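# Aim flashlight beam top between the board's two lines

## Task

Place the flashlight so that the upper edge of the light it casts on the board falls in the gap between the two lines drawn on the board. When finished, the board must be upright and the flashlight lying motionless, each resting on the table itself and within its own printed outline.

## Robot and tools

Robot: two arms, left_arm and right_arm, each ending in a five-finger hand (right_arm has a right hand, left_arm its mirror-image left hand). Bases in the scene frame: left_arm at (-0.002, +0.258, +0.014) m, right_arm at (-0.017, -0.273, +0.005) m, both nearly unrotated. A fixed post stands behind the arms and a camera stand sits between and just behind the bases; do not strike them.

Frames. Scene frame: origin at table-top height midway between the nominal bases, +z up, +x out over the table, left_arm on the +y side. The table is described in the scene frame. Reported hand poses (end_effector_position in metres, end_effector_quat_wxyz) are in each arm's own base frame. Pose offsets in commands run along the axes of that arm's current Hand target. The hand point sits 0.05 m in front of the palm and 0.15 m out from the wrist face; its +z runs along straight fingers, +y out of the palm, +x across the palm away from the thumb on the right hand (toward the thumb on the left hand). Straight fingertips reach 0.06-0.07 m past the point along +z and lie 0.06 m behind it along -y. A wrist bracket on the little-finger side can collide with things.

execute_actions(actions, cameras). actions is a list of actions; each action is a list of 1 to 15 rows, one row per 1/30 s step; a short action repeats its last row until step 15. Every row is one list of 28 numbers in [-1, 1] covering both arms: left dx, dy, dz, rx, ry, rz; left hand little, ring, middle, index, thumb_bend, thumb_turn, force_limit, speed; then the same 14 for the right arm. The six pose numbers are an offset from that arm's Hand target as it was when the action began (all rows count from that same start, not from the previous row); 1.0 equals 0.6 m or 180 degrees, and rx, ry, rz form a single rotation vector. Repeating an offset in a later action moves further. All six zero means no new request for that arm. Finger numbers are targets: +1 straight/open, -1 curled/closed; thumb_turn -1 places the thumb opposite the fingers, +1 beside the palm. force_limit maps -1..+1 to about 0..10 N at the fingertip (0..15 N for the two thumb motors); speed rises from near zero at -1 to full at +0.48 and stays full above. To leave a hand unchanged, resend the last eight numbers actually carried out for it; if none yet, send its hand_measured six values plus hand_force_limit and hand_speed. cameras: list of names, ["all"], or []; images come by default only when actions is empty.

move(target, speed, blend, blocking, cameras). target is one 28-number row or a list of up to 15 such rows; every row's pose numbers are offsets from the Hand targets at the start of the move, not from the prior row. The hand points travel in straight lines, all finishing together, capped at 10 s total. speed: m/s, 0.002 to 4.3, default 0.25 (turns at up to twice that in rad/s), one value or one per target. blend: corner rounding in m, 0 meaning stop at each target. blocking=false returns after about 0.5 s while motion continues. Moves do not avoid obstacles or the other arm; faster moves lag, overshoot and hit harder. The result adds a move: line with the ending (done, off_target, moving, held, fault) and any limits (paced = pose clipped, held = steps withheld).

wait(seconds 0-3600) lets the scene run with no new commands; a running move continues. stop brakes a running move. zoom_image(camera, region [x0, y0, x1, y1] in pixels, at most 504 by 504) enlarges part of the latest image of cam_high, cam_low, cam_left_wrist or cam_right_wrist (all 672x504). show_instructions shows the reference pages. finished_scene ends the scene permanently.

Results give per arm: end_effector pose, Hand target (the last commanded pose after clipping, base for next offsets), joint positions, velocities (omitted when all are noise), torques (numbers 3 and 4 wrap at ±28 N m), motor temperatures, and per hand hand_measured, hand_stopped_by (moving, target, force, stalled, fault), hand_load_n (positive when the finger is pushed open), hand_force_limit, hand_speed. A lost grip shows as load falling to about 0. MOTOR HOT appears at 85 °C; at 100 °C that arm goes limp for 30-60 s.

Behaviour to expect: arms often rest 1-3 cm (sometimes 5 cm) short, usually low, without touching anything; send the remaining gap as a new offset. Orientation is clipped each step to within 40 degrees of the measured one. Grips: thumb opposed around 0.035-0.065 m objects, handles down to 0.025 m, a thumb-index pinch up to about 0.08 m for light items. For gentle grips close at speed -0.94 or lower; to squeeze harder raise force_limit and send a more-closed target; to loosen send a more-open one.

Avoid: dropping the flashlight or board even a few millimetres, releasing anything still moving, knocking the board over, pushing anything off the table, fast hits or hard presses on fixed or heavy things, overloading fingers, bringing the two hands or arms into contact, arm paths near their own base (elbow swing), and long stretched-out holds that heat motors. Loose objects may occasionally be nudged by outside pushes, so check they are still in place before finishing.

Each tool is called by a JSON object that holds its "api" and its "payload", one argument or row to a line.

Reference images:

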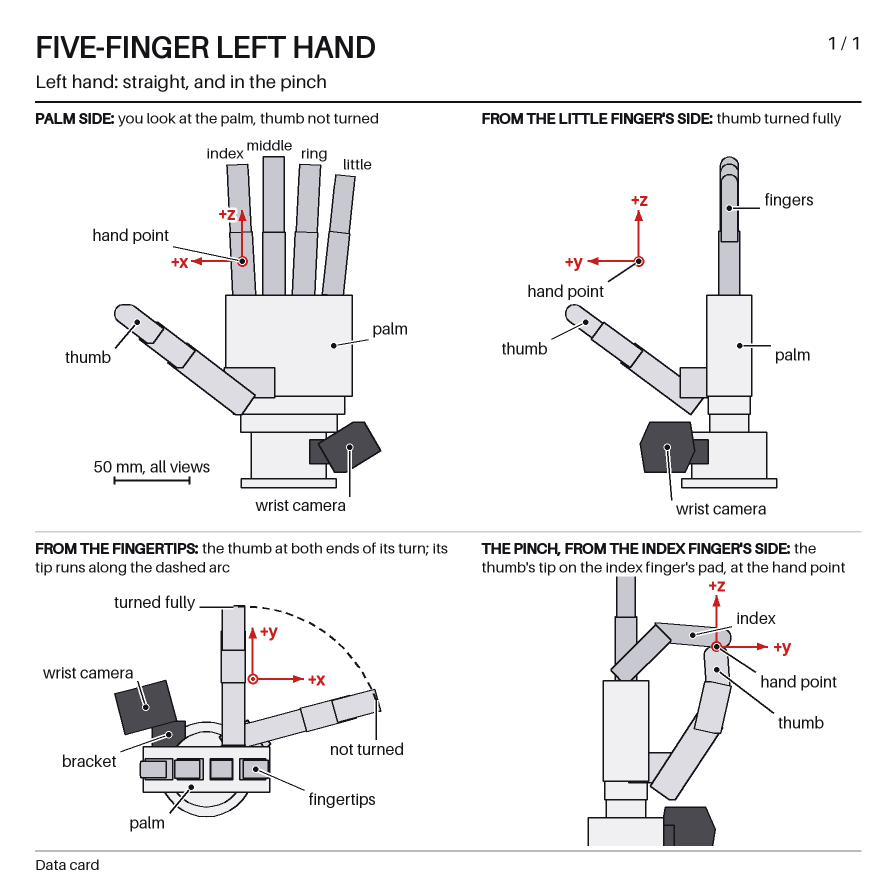

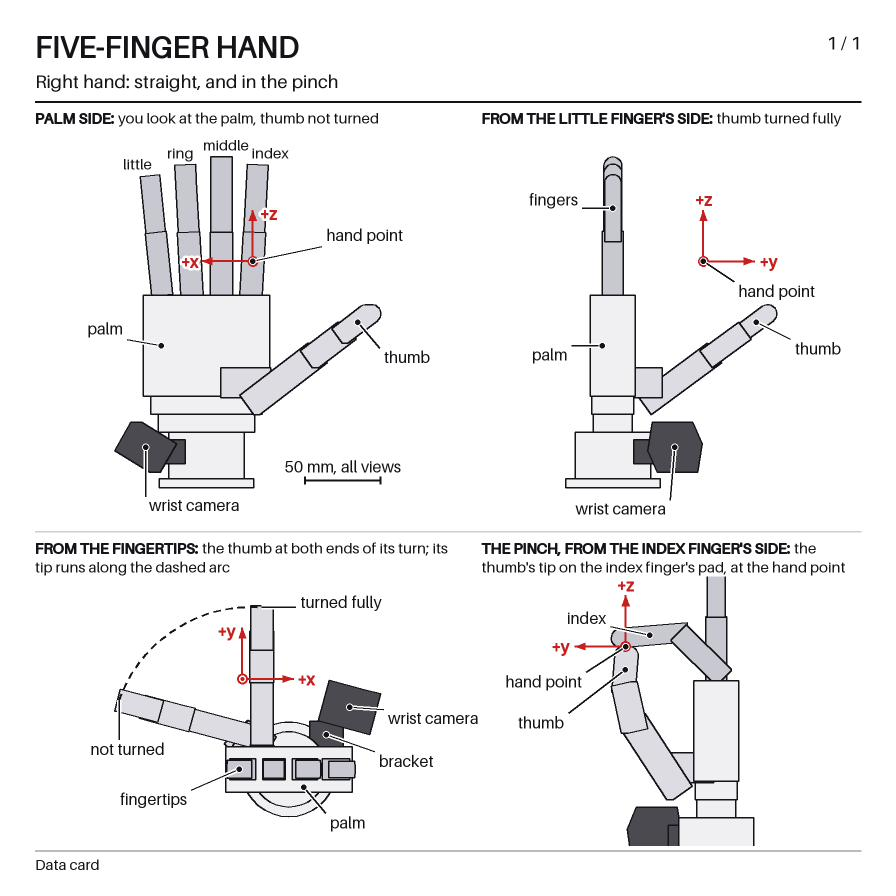

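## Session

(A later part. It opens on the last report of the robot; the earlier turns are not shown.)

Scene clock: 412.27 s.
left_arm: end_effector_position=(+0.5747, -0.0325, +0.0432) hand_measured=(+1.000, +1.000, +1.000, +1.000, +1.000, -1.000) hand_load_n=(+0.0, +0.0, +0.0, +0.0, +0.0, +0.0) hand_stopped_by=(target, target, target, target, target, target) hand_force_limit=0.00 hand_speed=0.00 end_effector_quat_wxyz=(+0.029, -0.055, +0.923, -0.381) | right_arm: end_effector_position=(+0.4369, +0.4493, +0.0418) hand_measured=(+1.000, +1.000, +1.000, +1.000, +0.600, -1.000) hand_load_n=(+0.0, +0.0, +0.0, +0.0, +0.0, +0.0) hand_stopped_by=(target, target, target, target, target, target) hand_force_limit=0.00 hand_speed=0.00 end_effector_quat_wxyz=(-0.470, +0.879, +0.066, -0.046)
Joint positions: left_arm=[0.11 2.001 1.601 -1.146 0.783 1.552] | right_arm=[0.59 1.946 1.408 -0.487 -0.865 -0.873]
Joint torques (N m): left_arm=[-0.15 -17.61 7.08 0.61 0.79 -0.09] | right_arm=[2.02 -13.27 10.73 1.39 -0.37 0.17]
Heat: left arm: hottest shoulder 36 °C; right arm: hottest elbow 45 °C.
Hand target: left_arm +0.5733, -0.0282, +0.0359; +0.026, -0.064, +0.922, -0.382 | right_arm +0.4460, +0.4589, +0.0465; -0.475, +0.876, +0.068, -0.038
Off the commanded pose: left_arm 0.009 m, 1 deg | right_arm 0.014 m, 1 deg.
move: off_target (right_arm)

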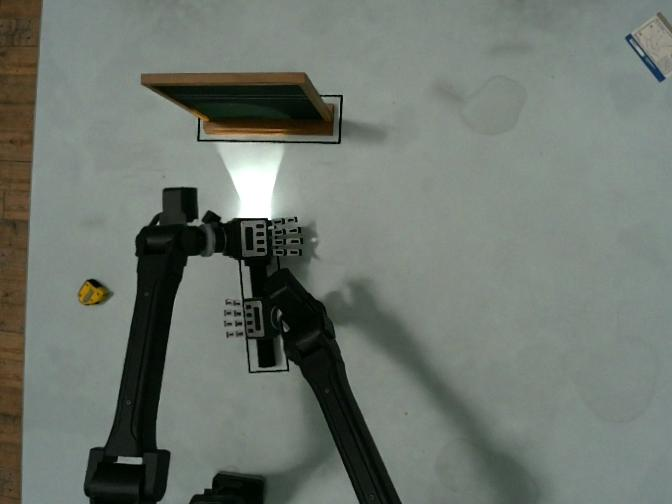

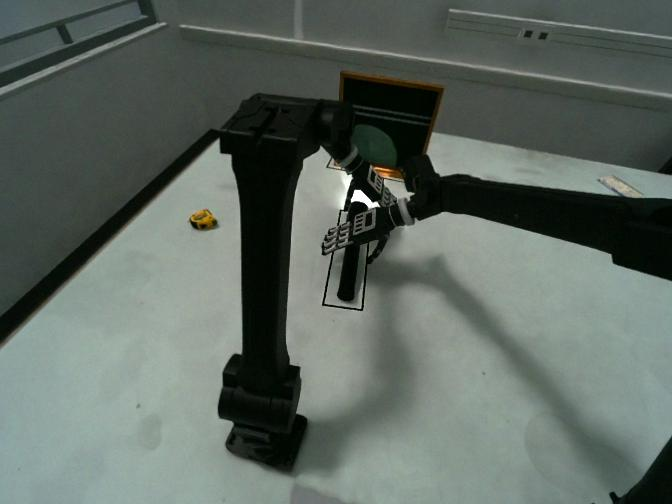

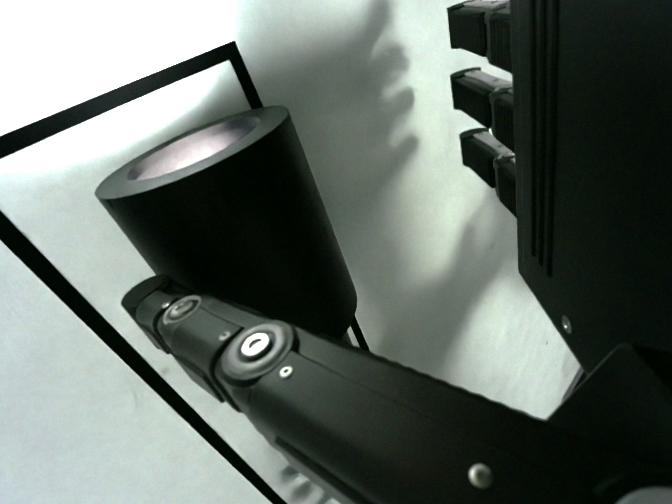

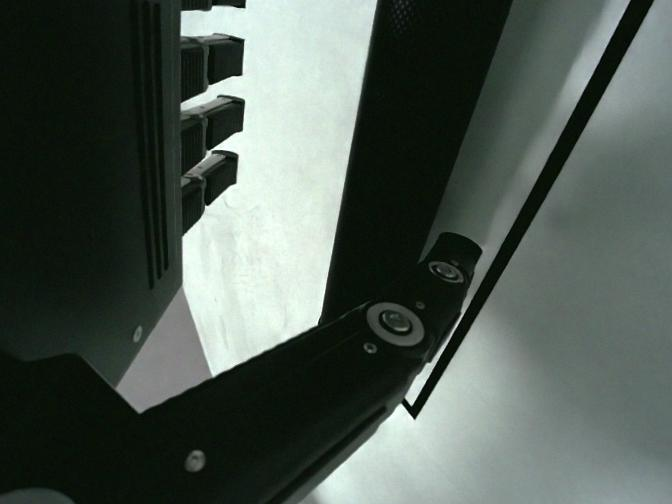

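{"api": "move", "payload": {
  "target": [0,0.0141,0.0141,0,0,0,1,1,1,1,1,-1,0,0,0,0.0238,0.0154,0,0,0,1,1,1,1,0.6,-1,0,0],
  "speed": 0.05,
  "cameras": ["all"]
}}

Scene clock: 420.73 s.
left_arm: end_effector_position=(+0.5743, -0.0325, +0.0298) hand_measured=(+1.000, +1.000, +1.000, +1.000, +1.000, -1.000) hand_load_n=(+0.0, +0.0, +0.0, +0.0, +0.0, +0.0) hand_stopped_by=(target, target, target, target, target, target) hand_force_limit=0.00 hand_speed=0.00 end_effector_quat_wxyz=(+0.027, -0.055, +0.923, -0.381) | right_arm: end_effector_position=(+0.4421, +0.4528, +0.0321) hand_measured=(+1.000, +1.000, +1.000, +1.000, +0.600, -1.000) hand_load_n=(+0.5, +0.0, +0.0, +0.0, +0.0, +0.0) hand_stopped_by=(target, target, target, target, target, target) hand_force_limit=0.00 hand_speed=0.00 end_effector_quat_wxyz=(-0.473, +0.877, +0.069, -0.040)
Joint positions: left_arm=[0.11 2.017 1.588 -1.12 0.783 1.552] | right_arm=[0.59 1.966 1.408 -0.45 -0.864 -0.872]
Joint torques (N m): left_arm=[-0.15 -17.73 7.06 0.59 0.77 -0.09] | right_arm=[1.61 -13.27 9.51 1.39 -0.38 0.16]
Heat: left arm: hottest shoulder 35 °C; right arm: hottest elbow 45 °C.
Hand target: left_arm +0.5733, -0.0281, +0.0240; +0.026, -0.064, +0.922, -0.382 | right_arm +0.4460, +0.4589, +0.0294; -0.475, +0.876, +0.068, -0.038
Off the commanded pose: left_arm 0.007 m, 1 deg | right_arm 0.008 m, 0 deg.
move: done

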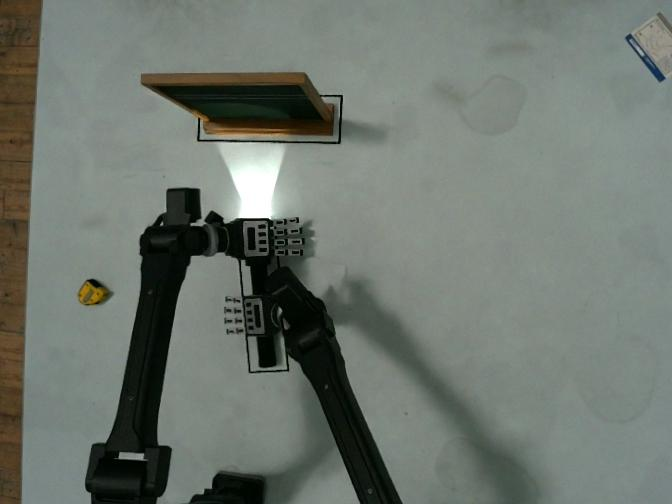

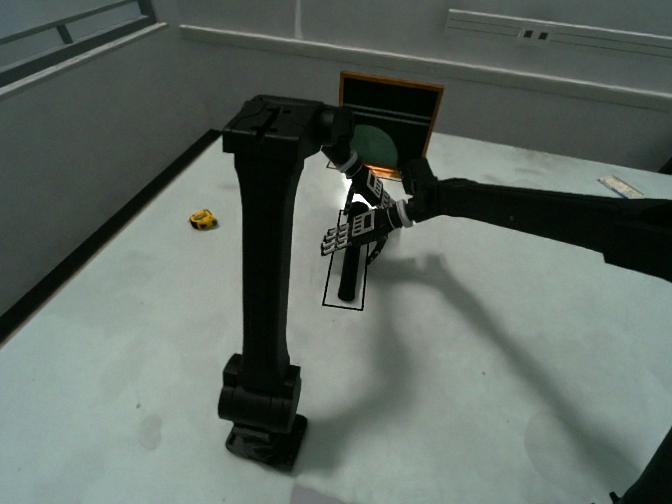

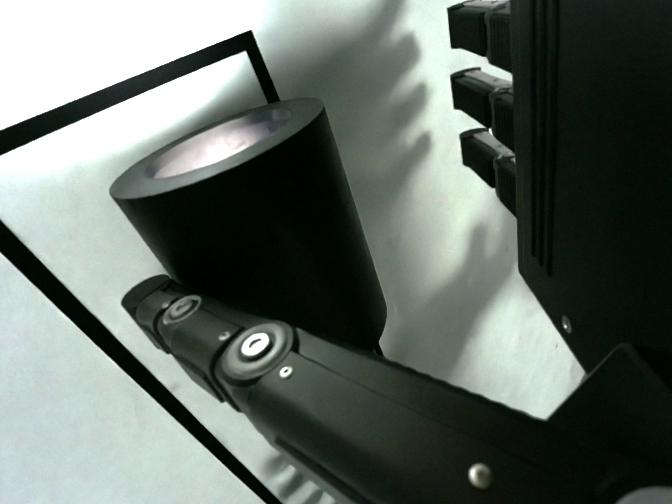

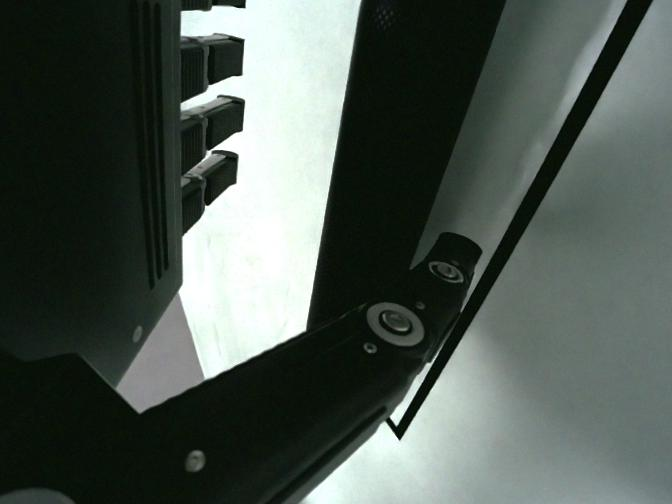

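{"api": "move", "payload": {
  "target": [0,0.0118,0.0118,0,0,0,1,1,1,1,1,-1,0,0,0,0.014,0.0091,0,0,0,1,1,1,1,0.6,-1,0,0],
  "speed": 0.05,
  "cameras": ["cam_left_wrist","cam_right_wrist","cam_low"]
}}

Scene clock: 425.37 s.
left_arm: end_effector_position=(+0.5748, -0.0325, +0.0207) hand_measured=(+1.000, +1.000, +1.000, +1.000, +1.000, -1.000) hand_load_n=(+0.0, +0.0, +0.0, +0.0, +0.0, +0.0) hand_stopped_by=(target, target, target, target, target, target) hand_force_limit=0.00 hand_speed=0.00 end_effector_quat_wxyz=(+0.028, -0.055, +0.923, -0.381) | right_arm: end_effector_position=(+0.4450, +0.4547, +0.0257) hand_measured=(+1.000, +1.000, +1.000, +1.000, +0.600, -1.000) hand_load_n=(+0.0, +0.0, +0.0, +0.0, +0.0, +0.0) hand_stopped_by=(target, target, target, target, target, target) hand_force_limit=0.00 hand_speed=0.00 end_effector_quat_wxyz=(-0.475, +0.876, +0.071, -0.037)
Joint positions: left_arm=[0.11 2.027 1.579 -1.099 0.783 1.552] | right_arm=[0.59 1.979 1.408 -0.428 -0.864 -0.872]
Joint torques (N m): left_arm=[-0.32 -17.79 6.97 0.49 0.78 -0.09] | right_arm=[1.96 -13.57 8.91 1.43 -0.38 0.17]
Heat: left arm: hottest shoulder 35 °C; right arm: hottest elbow 44 °C.
Hand target: left_arm +0.5733, -0.0281, +0.0140; +0.026, -0.064, +0.922, -0.382 | right_arm +0.4460, +0.4589, +0.0195; -0.475, +0.876, +0.068, -0.038
Off the commanded pose: left_arm 0.008 m, 1 deg | right_arm 0.008 m, 0 deg.
move: done
Images, in order (width x height): cam_low 672x504, cam_left_wrist 672x504, cam_right_wrist 672x504.

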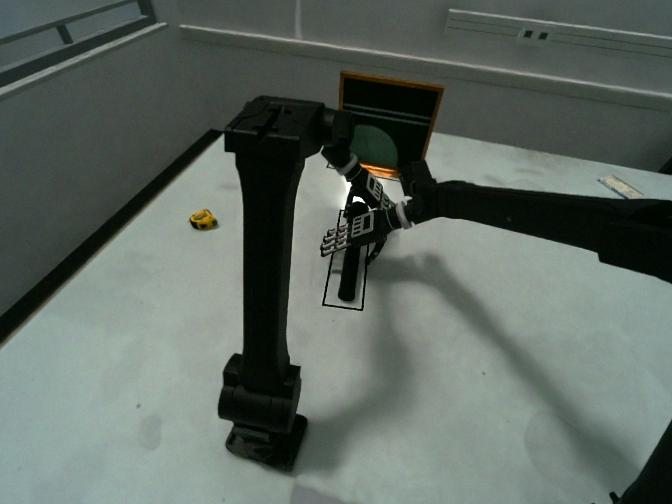

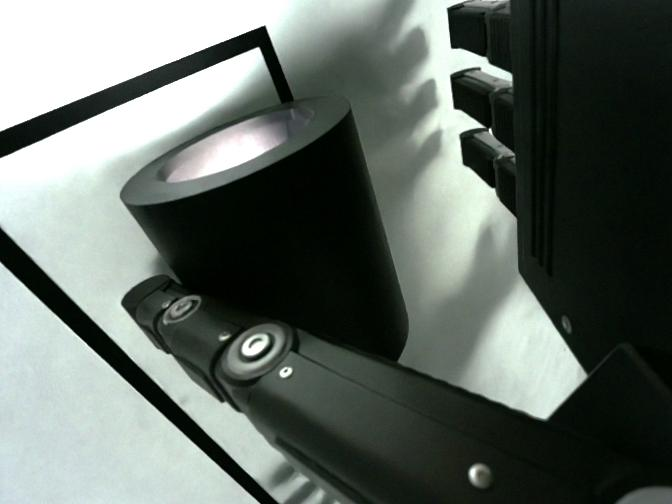

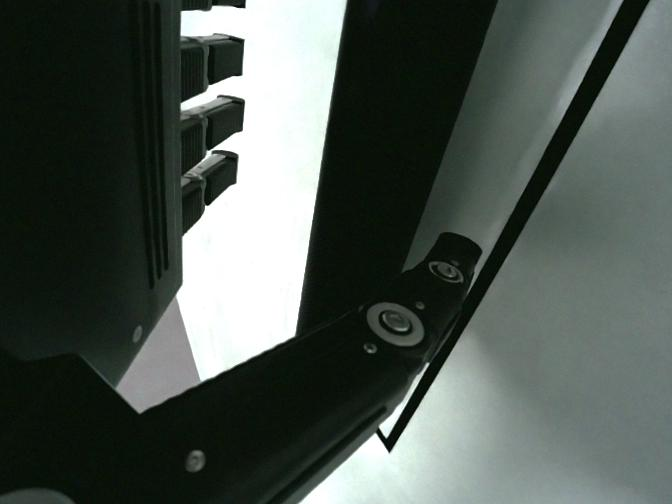

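{"api": "move", "payload": {
  "target": [0,0,0,0,0,0,1,1,1,1,1,-1,0,0,0,0,0,0,0,0,-0.5,-0.5,-0.5,-0.5,-0.5,-1,-0.5,-0.8],
  "speed": 0.05,
  "cameras": ["cam_high","cam_left_wrist","cam_right_wrist","cam_low"]
}}

Scene clock: 434.07 s.
left_arm: end_effector_position=(+0.5749, -0.0325, +0.0207) hand_measured=(+1.000, +1.000, +1.000, +1.000, +1.000, -1.000) hand_load_n=(+0.0, -0.5, -0.5, +0.0, +0.0, +0.0) hand_stopped_by=(target, target, target, target, target, target) hand_force_limit=0.00 hand_speed=0.00 end_effector_quat_wxyz=(+0.028, -0.055, +0.923, -0.381) | right_arm: end_effector_position=(+0.4450, +0.4551, +0.0261) hand_measured=(+0.154, +0.190, +0.210, +0.226, +0.196, -1.000) hand_load_n=(+3.0, +3.5, +3.0, +1.0, +6.0, +0.5) hand_stopped_by=(force, force, force, force, force, target) hand_force_limit=-0.50 hand_speed=-0.80 end_effector_quat_wxyz=(-0.476, +0.876, +0.070, -0.037)
Joint positions: left_arm=[0.11 2.027 1.579 -1.099 0.783 1.552] | right_arm=[0.59 1.979 1.408 -0.426 -0.866 -0.87]
Joint torques (N m): left_arm=[-0.15 -17.79 6.95 0.59 0.77 -0.08] | right_arm=[1.9 -13.16 8.88 1.42 -0.32 0.14]
Heat: left arm: hottest shoulder 35 °C; right arm: hottest elbow 44 °C.
Hand target: left_arm +0.5734, -0.0281, +0.0139; +0.026, -0.064, +0.922, -0.382 | right_arm +0.4459, +0.4589, +0.0195; -0.475, +0.876, +0.068, -0.038
Off the commanded pose: left_arm 0.008 m, 1 deg | right_arm 0.008 m, 0 deg.
move: done

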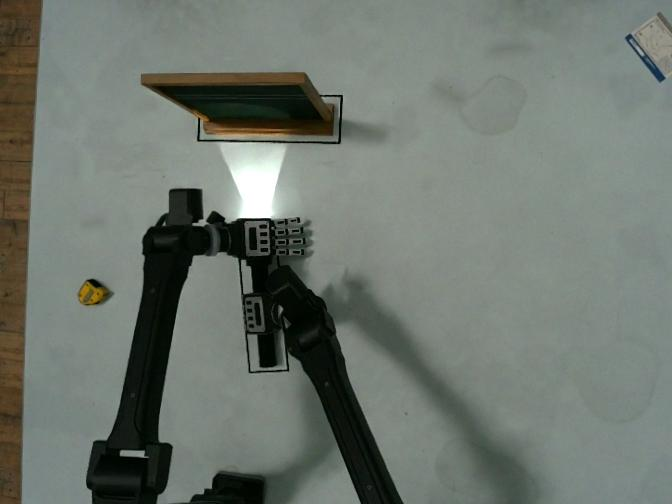

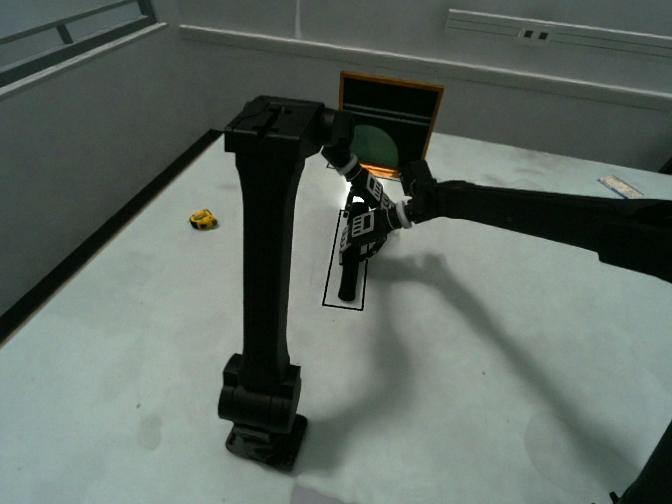

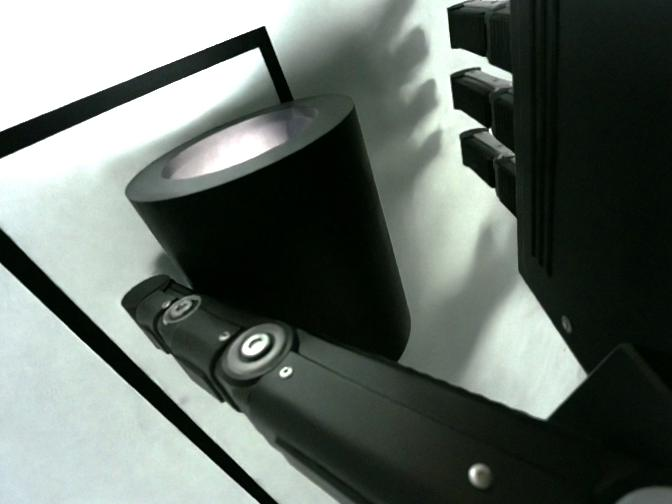

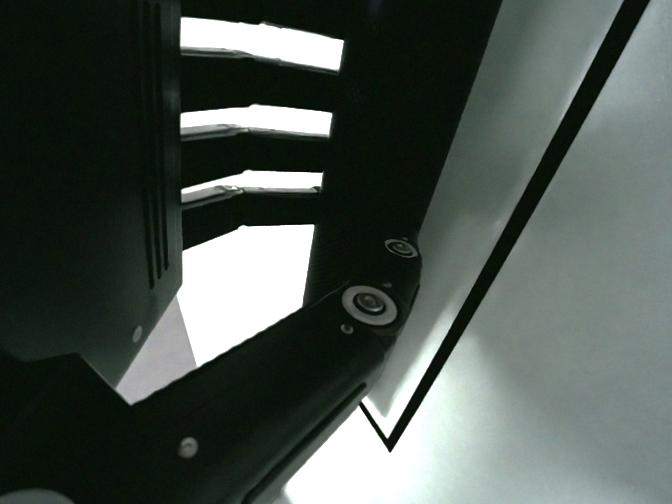

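{"api": "move", "payload": {
  "target": [0,0,0,0,0,0,1,1,-0.3,-0.3,-0.3,-1,-0.5,-0.8,0,0,0,0,0,0,-0.5,-0.5,-0.5,-0.5,-0.5,-1,-0.5,-0.8],
  "speed": 0.05,
  "cameras": ["all"]
}}

Scene clock: 439.20 s.
left_arm: end_effector_position=(+0.5753, -0.0243, +0.0185) hand_measured=(+1.000, +1.000, +0.188, +0.188, +0.596, -1.000) hand_load_n=(+0.0, +0.0, +3.0, +3.0, +7.5, +0.0) hand_stopped_by=(target, target, force, force, force, target) hand_force_limit=-0.50 hand_speed=-0.80 end_effector_quat_wxyz=(+0.030, -0.061, +0.924, -0.378) | right_arm: end_effector_position=(+0.4449, +0.4550, +0.0260) hand_measured=(+0.154, +0.188, +0.210, +0.226, +0.196, -1.000) hand_load_n=(+1.0, +2.5, +3.5, +2.0, +5.0, +3.0) hand_stopped_by=(force, force, force, force, force, target) hand_force_limit=-0.50 hand_speed=-0.80 end_effector_quat_wxyz=(-0.476, +0.876, +0.069, -0.037)
Joint positions: left_arm=[0.122 2.03 1.579 -1.097 0.777 1.552] | right_arm=[0.59 1.979 1.408 -0.426 -0.865 -0.867]
Joint torques (N m): left_arm=[-1.08 -18.02 6.93 0.54 1.04 -0.08] | right_arm=[1.96 -13.22 8.9 1.4 -0.35 0.12]
Heat: left arm: hottest shoulder 35 °C; right arm: hottest elbow 43 °C.
Hand target: left_arm +0.5733, -0.0282, +0.0141; +0.026, -0.064, +0.922, -0.382 | right_arm +0.4459, +0.4589, +0.0195; -0.475, +0.876, +0.068, -0.038
Off the commanded pose: left_arm 0.006 m, 1 deg | right_arm 0.008 m, 0 deg.
move: done

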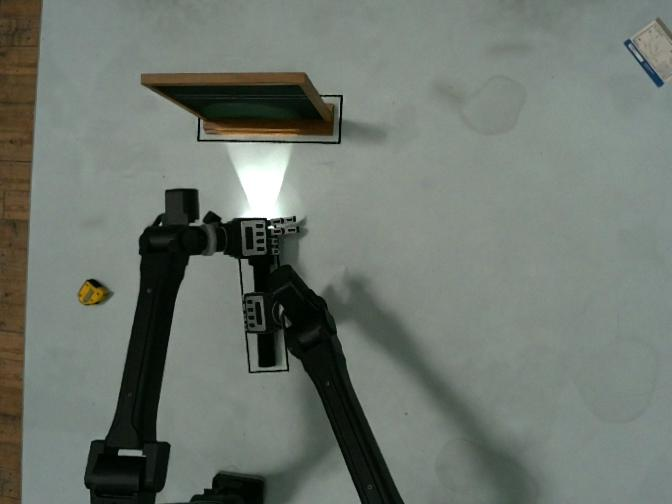

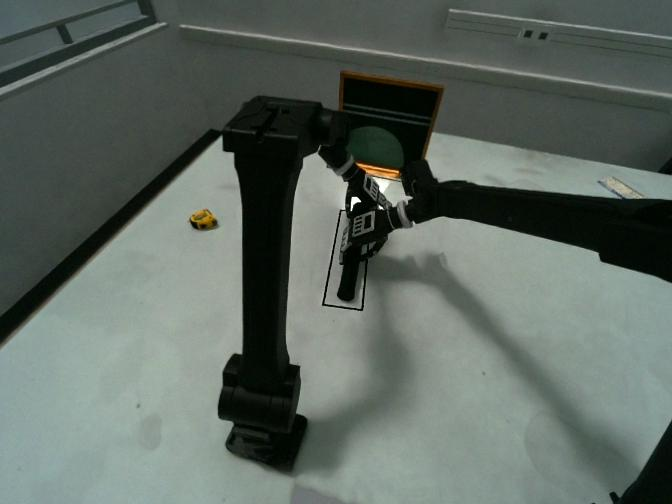

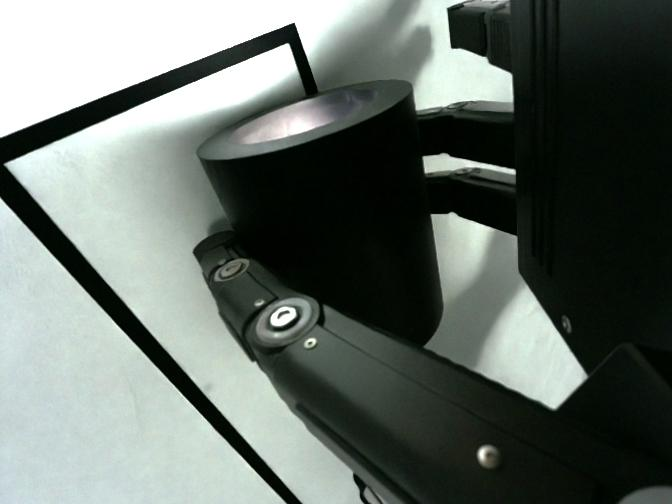

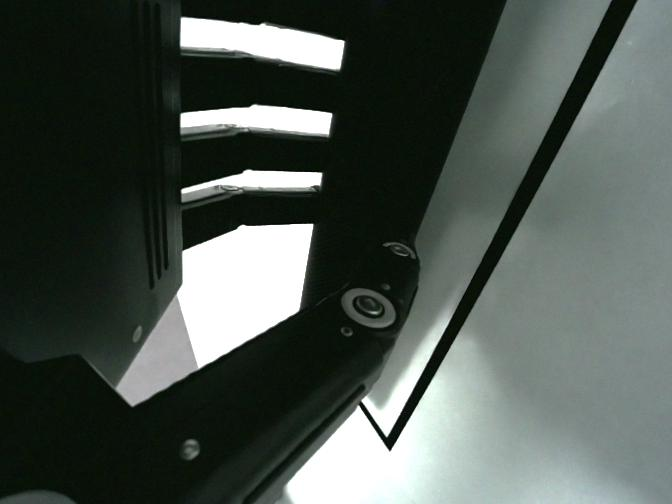

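{"api": "zoom_image", "payload": {
  "camera": "cam_low",
  "region": [310, 60, 460, 200]
}}

Scaled by 3.360 from the camera's image (finer frame: 960x720).

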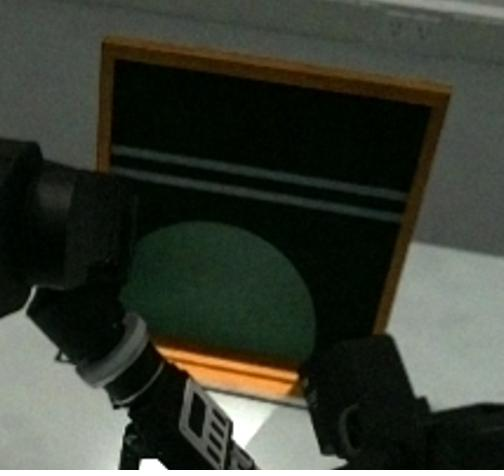

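{"api": "move", "payload": {
  "target": [0,0,0,-0.083,0,0,1,1,-0.3,-0.3,-0.3,-1,-0.5,-0.8,0,0,0,0,0,0,-0.5,-0.5,-0.5,-0.5,-0.5,-1,-0.5,-0.8],
  "speed": 0.1,
  "cameras": ["all"]
}}

{"api": "zoom_image", "payload": {
  "camera": "cam_low",
  "region": [310, 60, 460, 200]
}}

Scene clock: 453.57 s.
left_arm: end_effector_position=(+0.5729, -0.0274, +0.0194) hand_measured=(+1.000, +1.000, +0.188, +0.188, +0.596, -1.000) hand_load_n=(+0.0, +0.0, +2.0, +2.0, +8.0, -0.5) hand_stopped_by=(target, target, force, force, force, target) hand_force_limit=-0.50 hand_speed=-0.80 end_effector_quat_wxyz=(+0.025, -0.057, +0.961, -0.269) | right_arm: end_effector_position=(+0.4451, +0.4535, +0.0271) hand_measured=(+0.154, +0.188, +0.210, +0.226, +0.196, -1.000) hand_load_n=(+0.0, +1.0, +3.0, +2.0, +7.0, +3.5) hand_stopped_by=(force, force, force, force, force, target) hand_force_limit=-0.50 hand_speed=-0.80 end_effector_quat_wxyz=(-0.477, +0.876, +0.058, -0.043)
Joint positions: left_arm=[0.043 1.999 1.579 -1.084 0.544 1.478] | right_arm=[0.585 1.979 1.408 -0.426 -0.869 -0.846]
Joint torques (N m): left_arm=[-1.44 -16.91 8.54 0.17 -0.36 -0.26] | right_arm=[2.37 -13.33 8.9 1.4 -0.2 -0.07]
Heat: left arm: hottest shoulder 34 °C; right arm: hottest elbow 42 °C.
Hand target: left_arm +0.5734, -0.0283, +0.0140; +0.017, -0.066, +0.963, -0.259 | right_arm +0.4459, +0.4589, +0.0194; -0.475, +0.876, +0.068, -0.038
Off the commanded pose: left_arm 0.005 m, 2 deg | right_arm 0.009 m, 1 deg.
move: done

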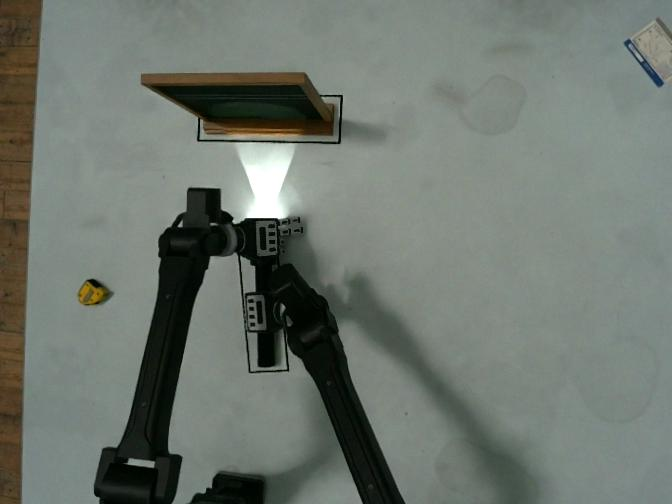

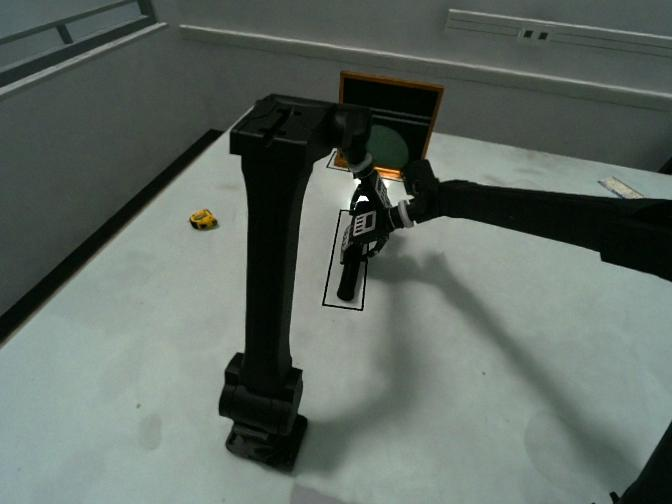

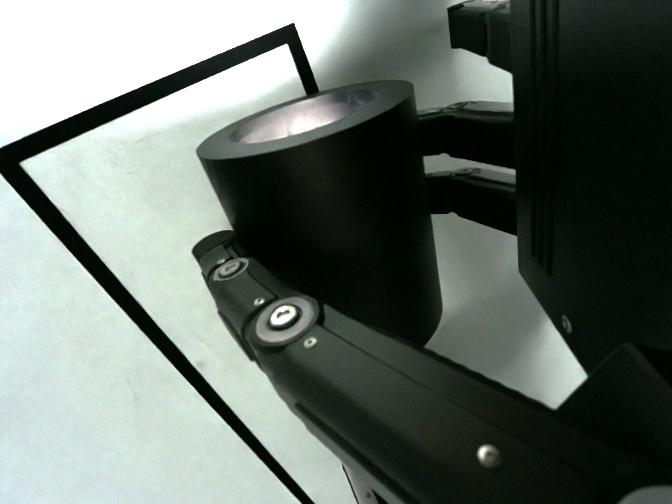

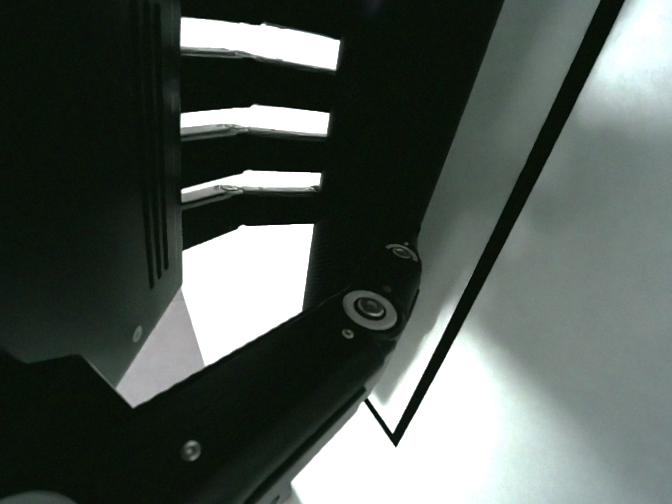

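Scaled by 3.360 from the camera's image (finer frame: 960x720).

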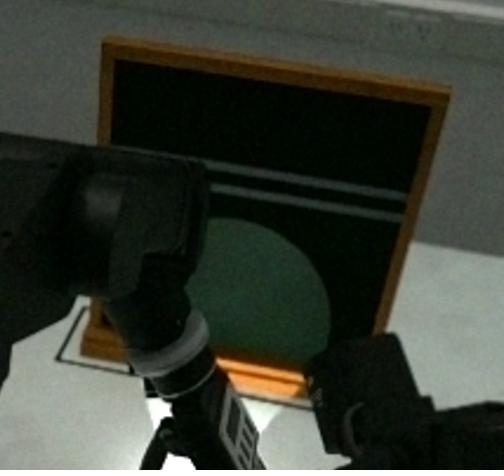

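{"api": "move", "payload": {
  "target": [0,0,0,-0.11,0,0,1,1,-0.3,-0.3,-0.3,-1,-0.5,-0.8,0,0,0,0,0,0,-0.5,-0.5,-0.5,-0.5,-0.5,-1,-0.5,-0.8],
  "speed": 0.1,
  "cameras": ["all"]
}}

{"api": "zoom_image", "payload": {
  "camera": "cam_low",
  "region": [310, 60, 460, 200]
}}

{"api": "zoom_image", "payload": {
  "camera": "cam_high",
  "region": [120, 50, 372, 239]
}}

Scene clock: 466.03 s.
left_arm: end_effector_position=(+0.5761, -0.0355, +0.0330) hand_measured=(+1.000, +1.000, +0.188, +0.188, +0.596, -1.000) hand_load_n=(+0.0, +0.0, +2.5, +4.0, +7.5, +0.0) hand_stopped_by=(target, target, force, force, force, target) hand_force_limit=-0.50 hand_speed=-0.80 end_effector_quat_wxyz=(+0.027, -0.045, +0.992, -0.111) | right_arm: end_effector_position=(+0.4460, +0.4522, +0.0295) hand_measured=(+0.154, +0.188, +0.210, +0.226, +0.196, -1.000) hand_load_n=(-0.5, +0.0, +2.5, +5.0, +9.0, +4.5) hand_stopped_by=(force, force, force, force, force, target) hand_force_limit=-0.50 hand_speed=-0.80 end_effector_quat_wxyz=(-0.478, +0.876, +0.052, -0.044)
Joint positions: left_arm=[-0.081 1.993 1.625 -1.12 0.213 1.39] | right_arm=[0.582 1.976 1.408 -0.426 -0.871 -0.833]
Joint torques (N m): left_arm=[-0.91 -14.39 9.11 -0.17 -1.21 -0.38] | right_arm=[2.61 -12.98 8.9 1.43 -0.12 -0.17]
Heat: left arm: hottest shoulder 34 °C; right arm: hottest elbow 42 °C.
Hand target: left_arm +0.5735, -0.0281, +0.0141; +0.006, -0.069, +0.994, -0.089 | right_arm +0.4459, +0.4590, +0.0195; -0.475, +0.876, +0.068, -0.038
Off the commanded pose: left_arm 0.020 m, 4 deg | right_arm 0.012 m, 2 deg.
move: off_target (left_arm)

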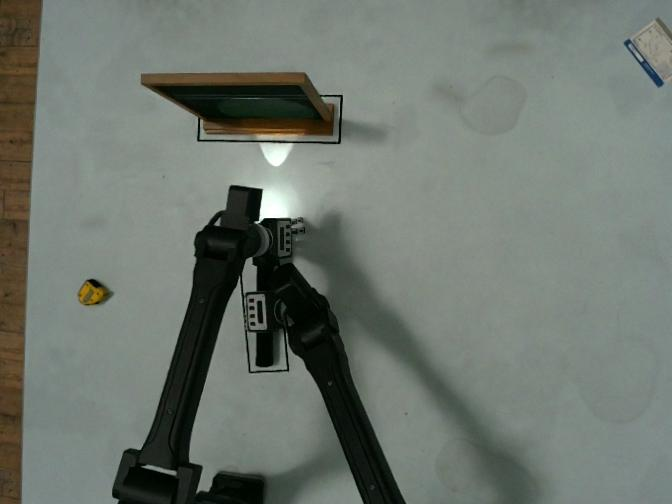

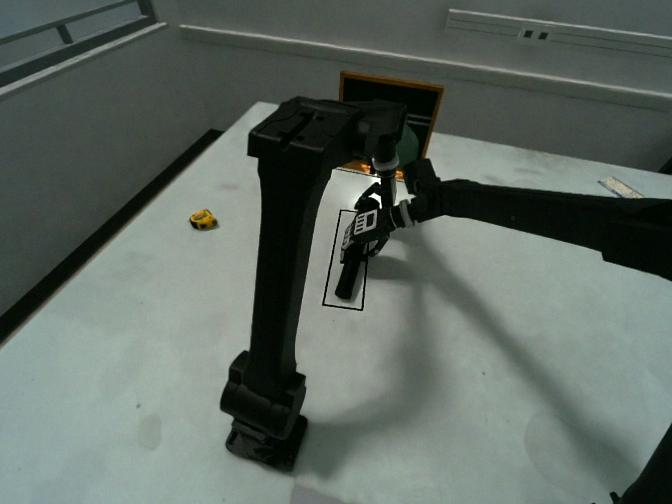

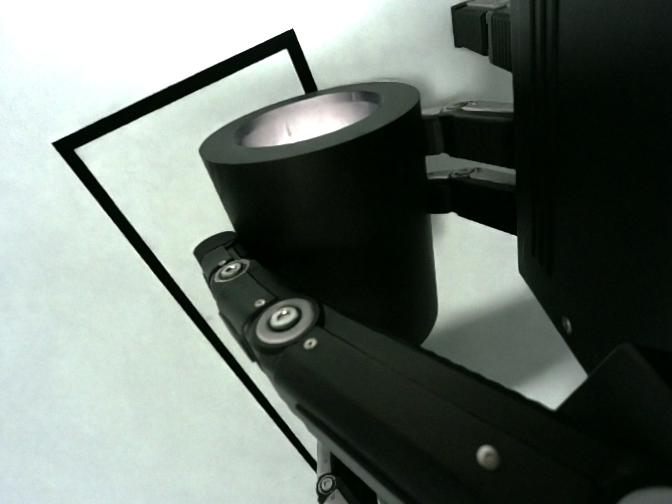

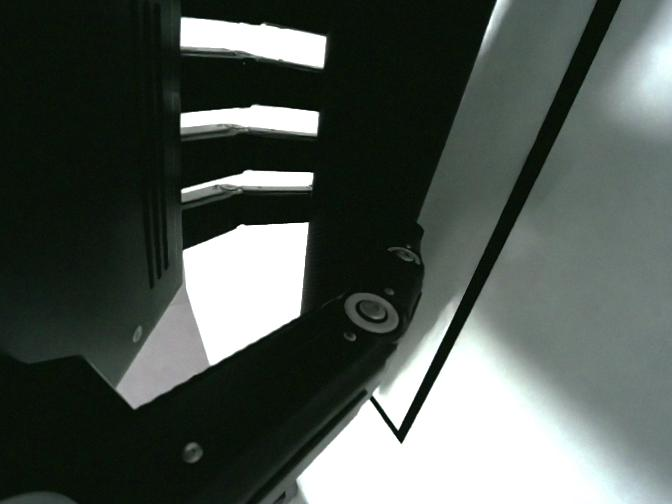

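Scaled by 3.360 from the camera's image (finer frame: 960x720).

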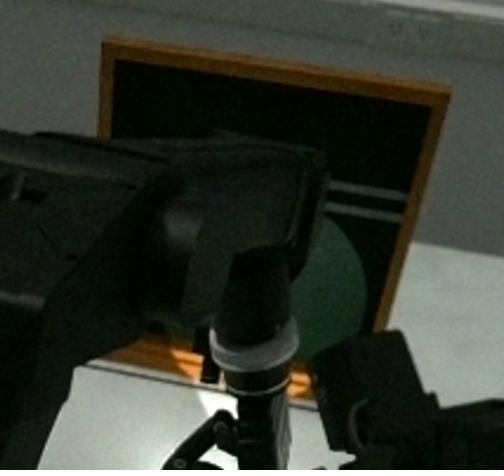

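Scaled by 2.000 from the camera's image (finer frame: 960x720).

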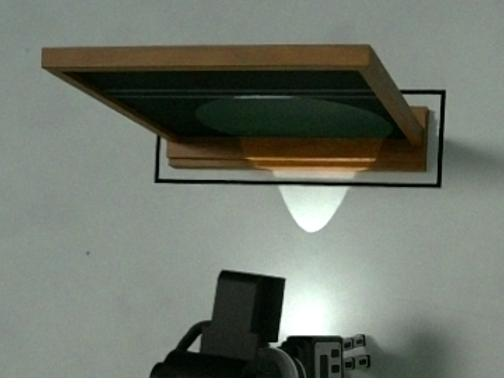

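{"api": "move", "payload": {
  "target": [0,0,0,0.193,0,0,1,1,-0.3,-0.3,-0.3,-1,-0.5,-0.8,0,0,0,0,0,0,-0.5,-0.5,-0.5,-0.5,-0.5,-1,-0.5,-0.8],
  "speed": 0.15,
  "cameras": ["all"]
}}

{"api": "zoom_image", "payload": {
  "camera": "cam_low",
  "region": [310, 60, 460, 200]
}}

{"api": "zoom_image", "payload": {
  "camera": "cam_high",
  "region": [120, 50, 372, 239]
}}

Scene clock: 491.73 s.
left_arm: end_effector_position=(+0.5748, -0.0265, +0.0182) hand_measured=(+1.000, +1.000, +0.188, +0.188, +0.596, -1.000) hand_load_n=(+0.0, +0.0, +2.5, +1.0, +7.5, -1.5) hand_stopped_by=(target, target, force, force, force, target) hand_force_limit=-0.50 hand_speed=-0.80 end_effector_quat_wxyz=(+0.029, -0.064, +0.924, -0.375) | right_arm: end_effector_position=(+0.4456, +0.4535, +0.0240) hand_measured=(+0.154, +0.188, +0.210, +0.226, +0.196, -1.000) hand_load_n=(+1.5, +2.5, +4.0, +4.0, +7.0, +0.0) hand_stopped_by=(force, force, force, force, force, target) hand_force_limit=-0.50 hand_speed=-0.80 end_effector_quat_wxyz=(-0.473, +0.878, +0.059, -0.040)
Joint positions: left_arm=[0.117 2.028 1.576 -1.091 0.771 1.538] | right_arm=[0.587 1.983 1.408 -0.425 -0.86 -0.85]
Joint torques (N m): left_arm=[-0.73 -17.85 7.13 0.36 1.22 0.07] | right_arm=[2.14 -13.68 8.84 1.32 -0.51 -0.04]
Heat: left arm: hottest shoulder 33 °C; right arm: hottest elbow 41 °C.
Hand target: left_arm +0.5733, -0.0282, +0.0140; +0.026, -0.064, +0.922, -0.382 | right_arm +0.4460, +0.4588, +0.0195; -0.475, +0.876, +0.068, -0.038
Off the commanded pose: left_arm 0.005 m, 1 deg | right_arm 0.007 m, 1 deg.
move: done

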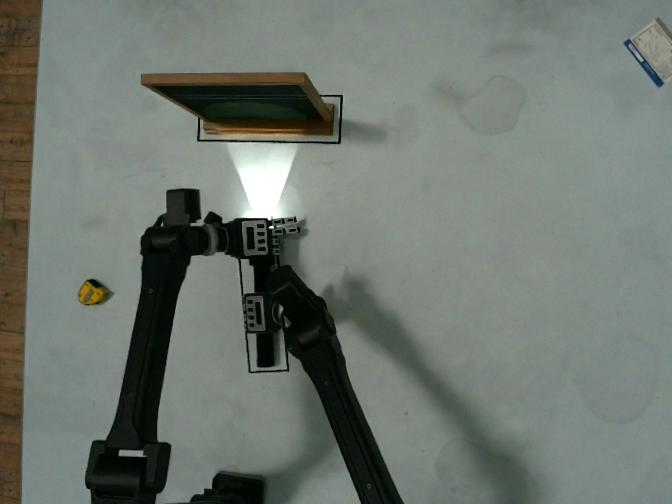

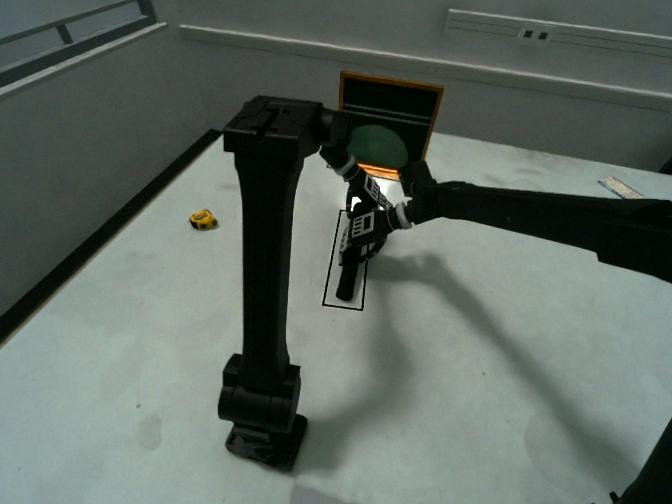

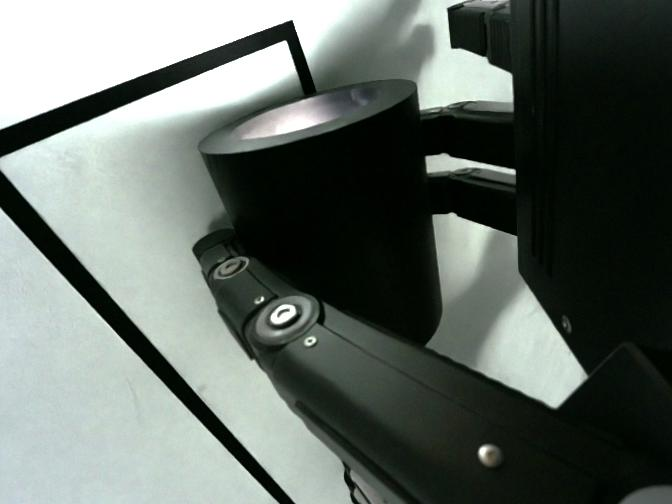

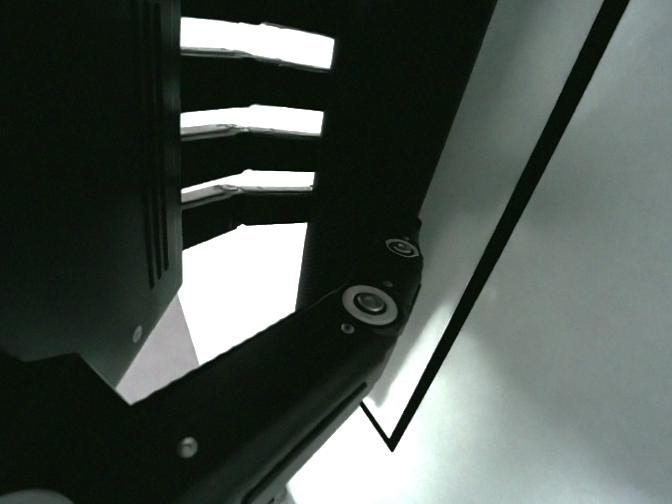

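Scaled by 3.360 from the camera's image (finer frame: 960x720).

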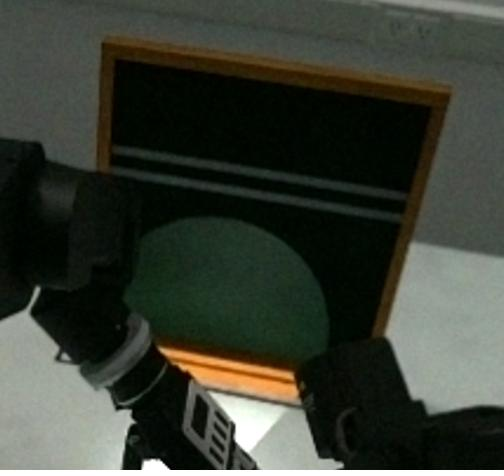

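Scaled by 2.000 from the camera's image (finer frame: 960x720).

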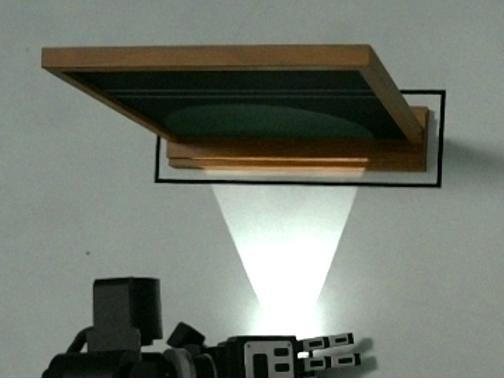

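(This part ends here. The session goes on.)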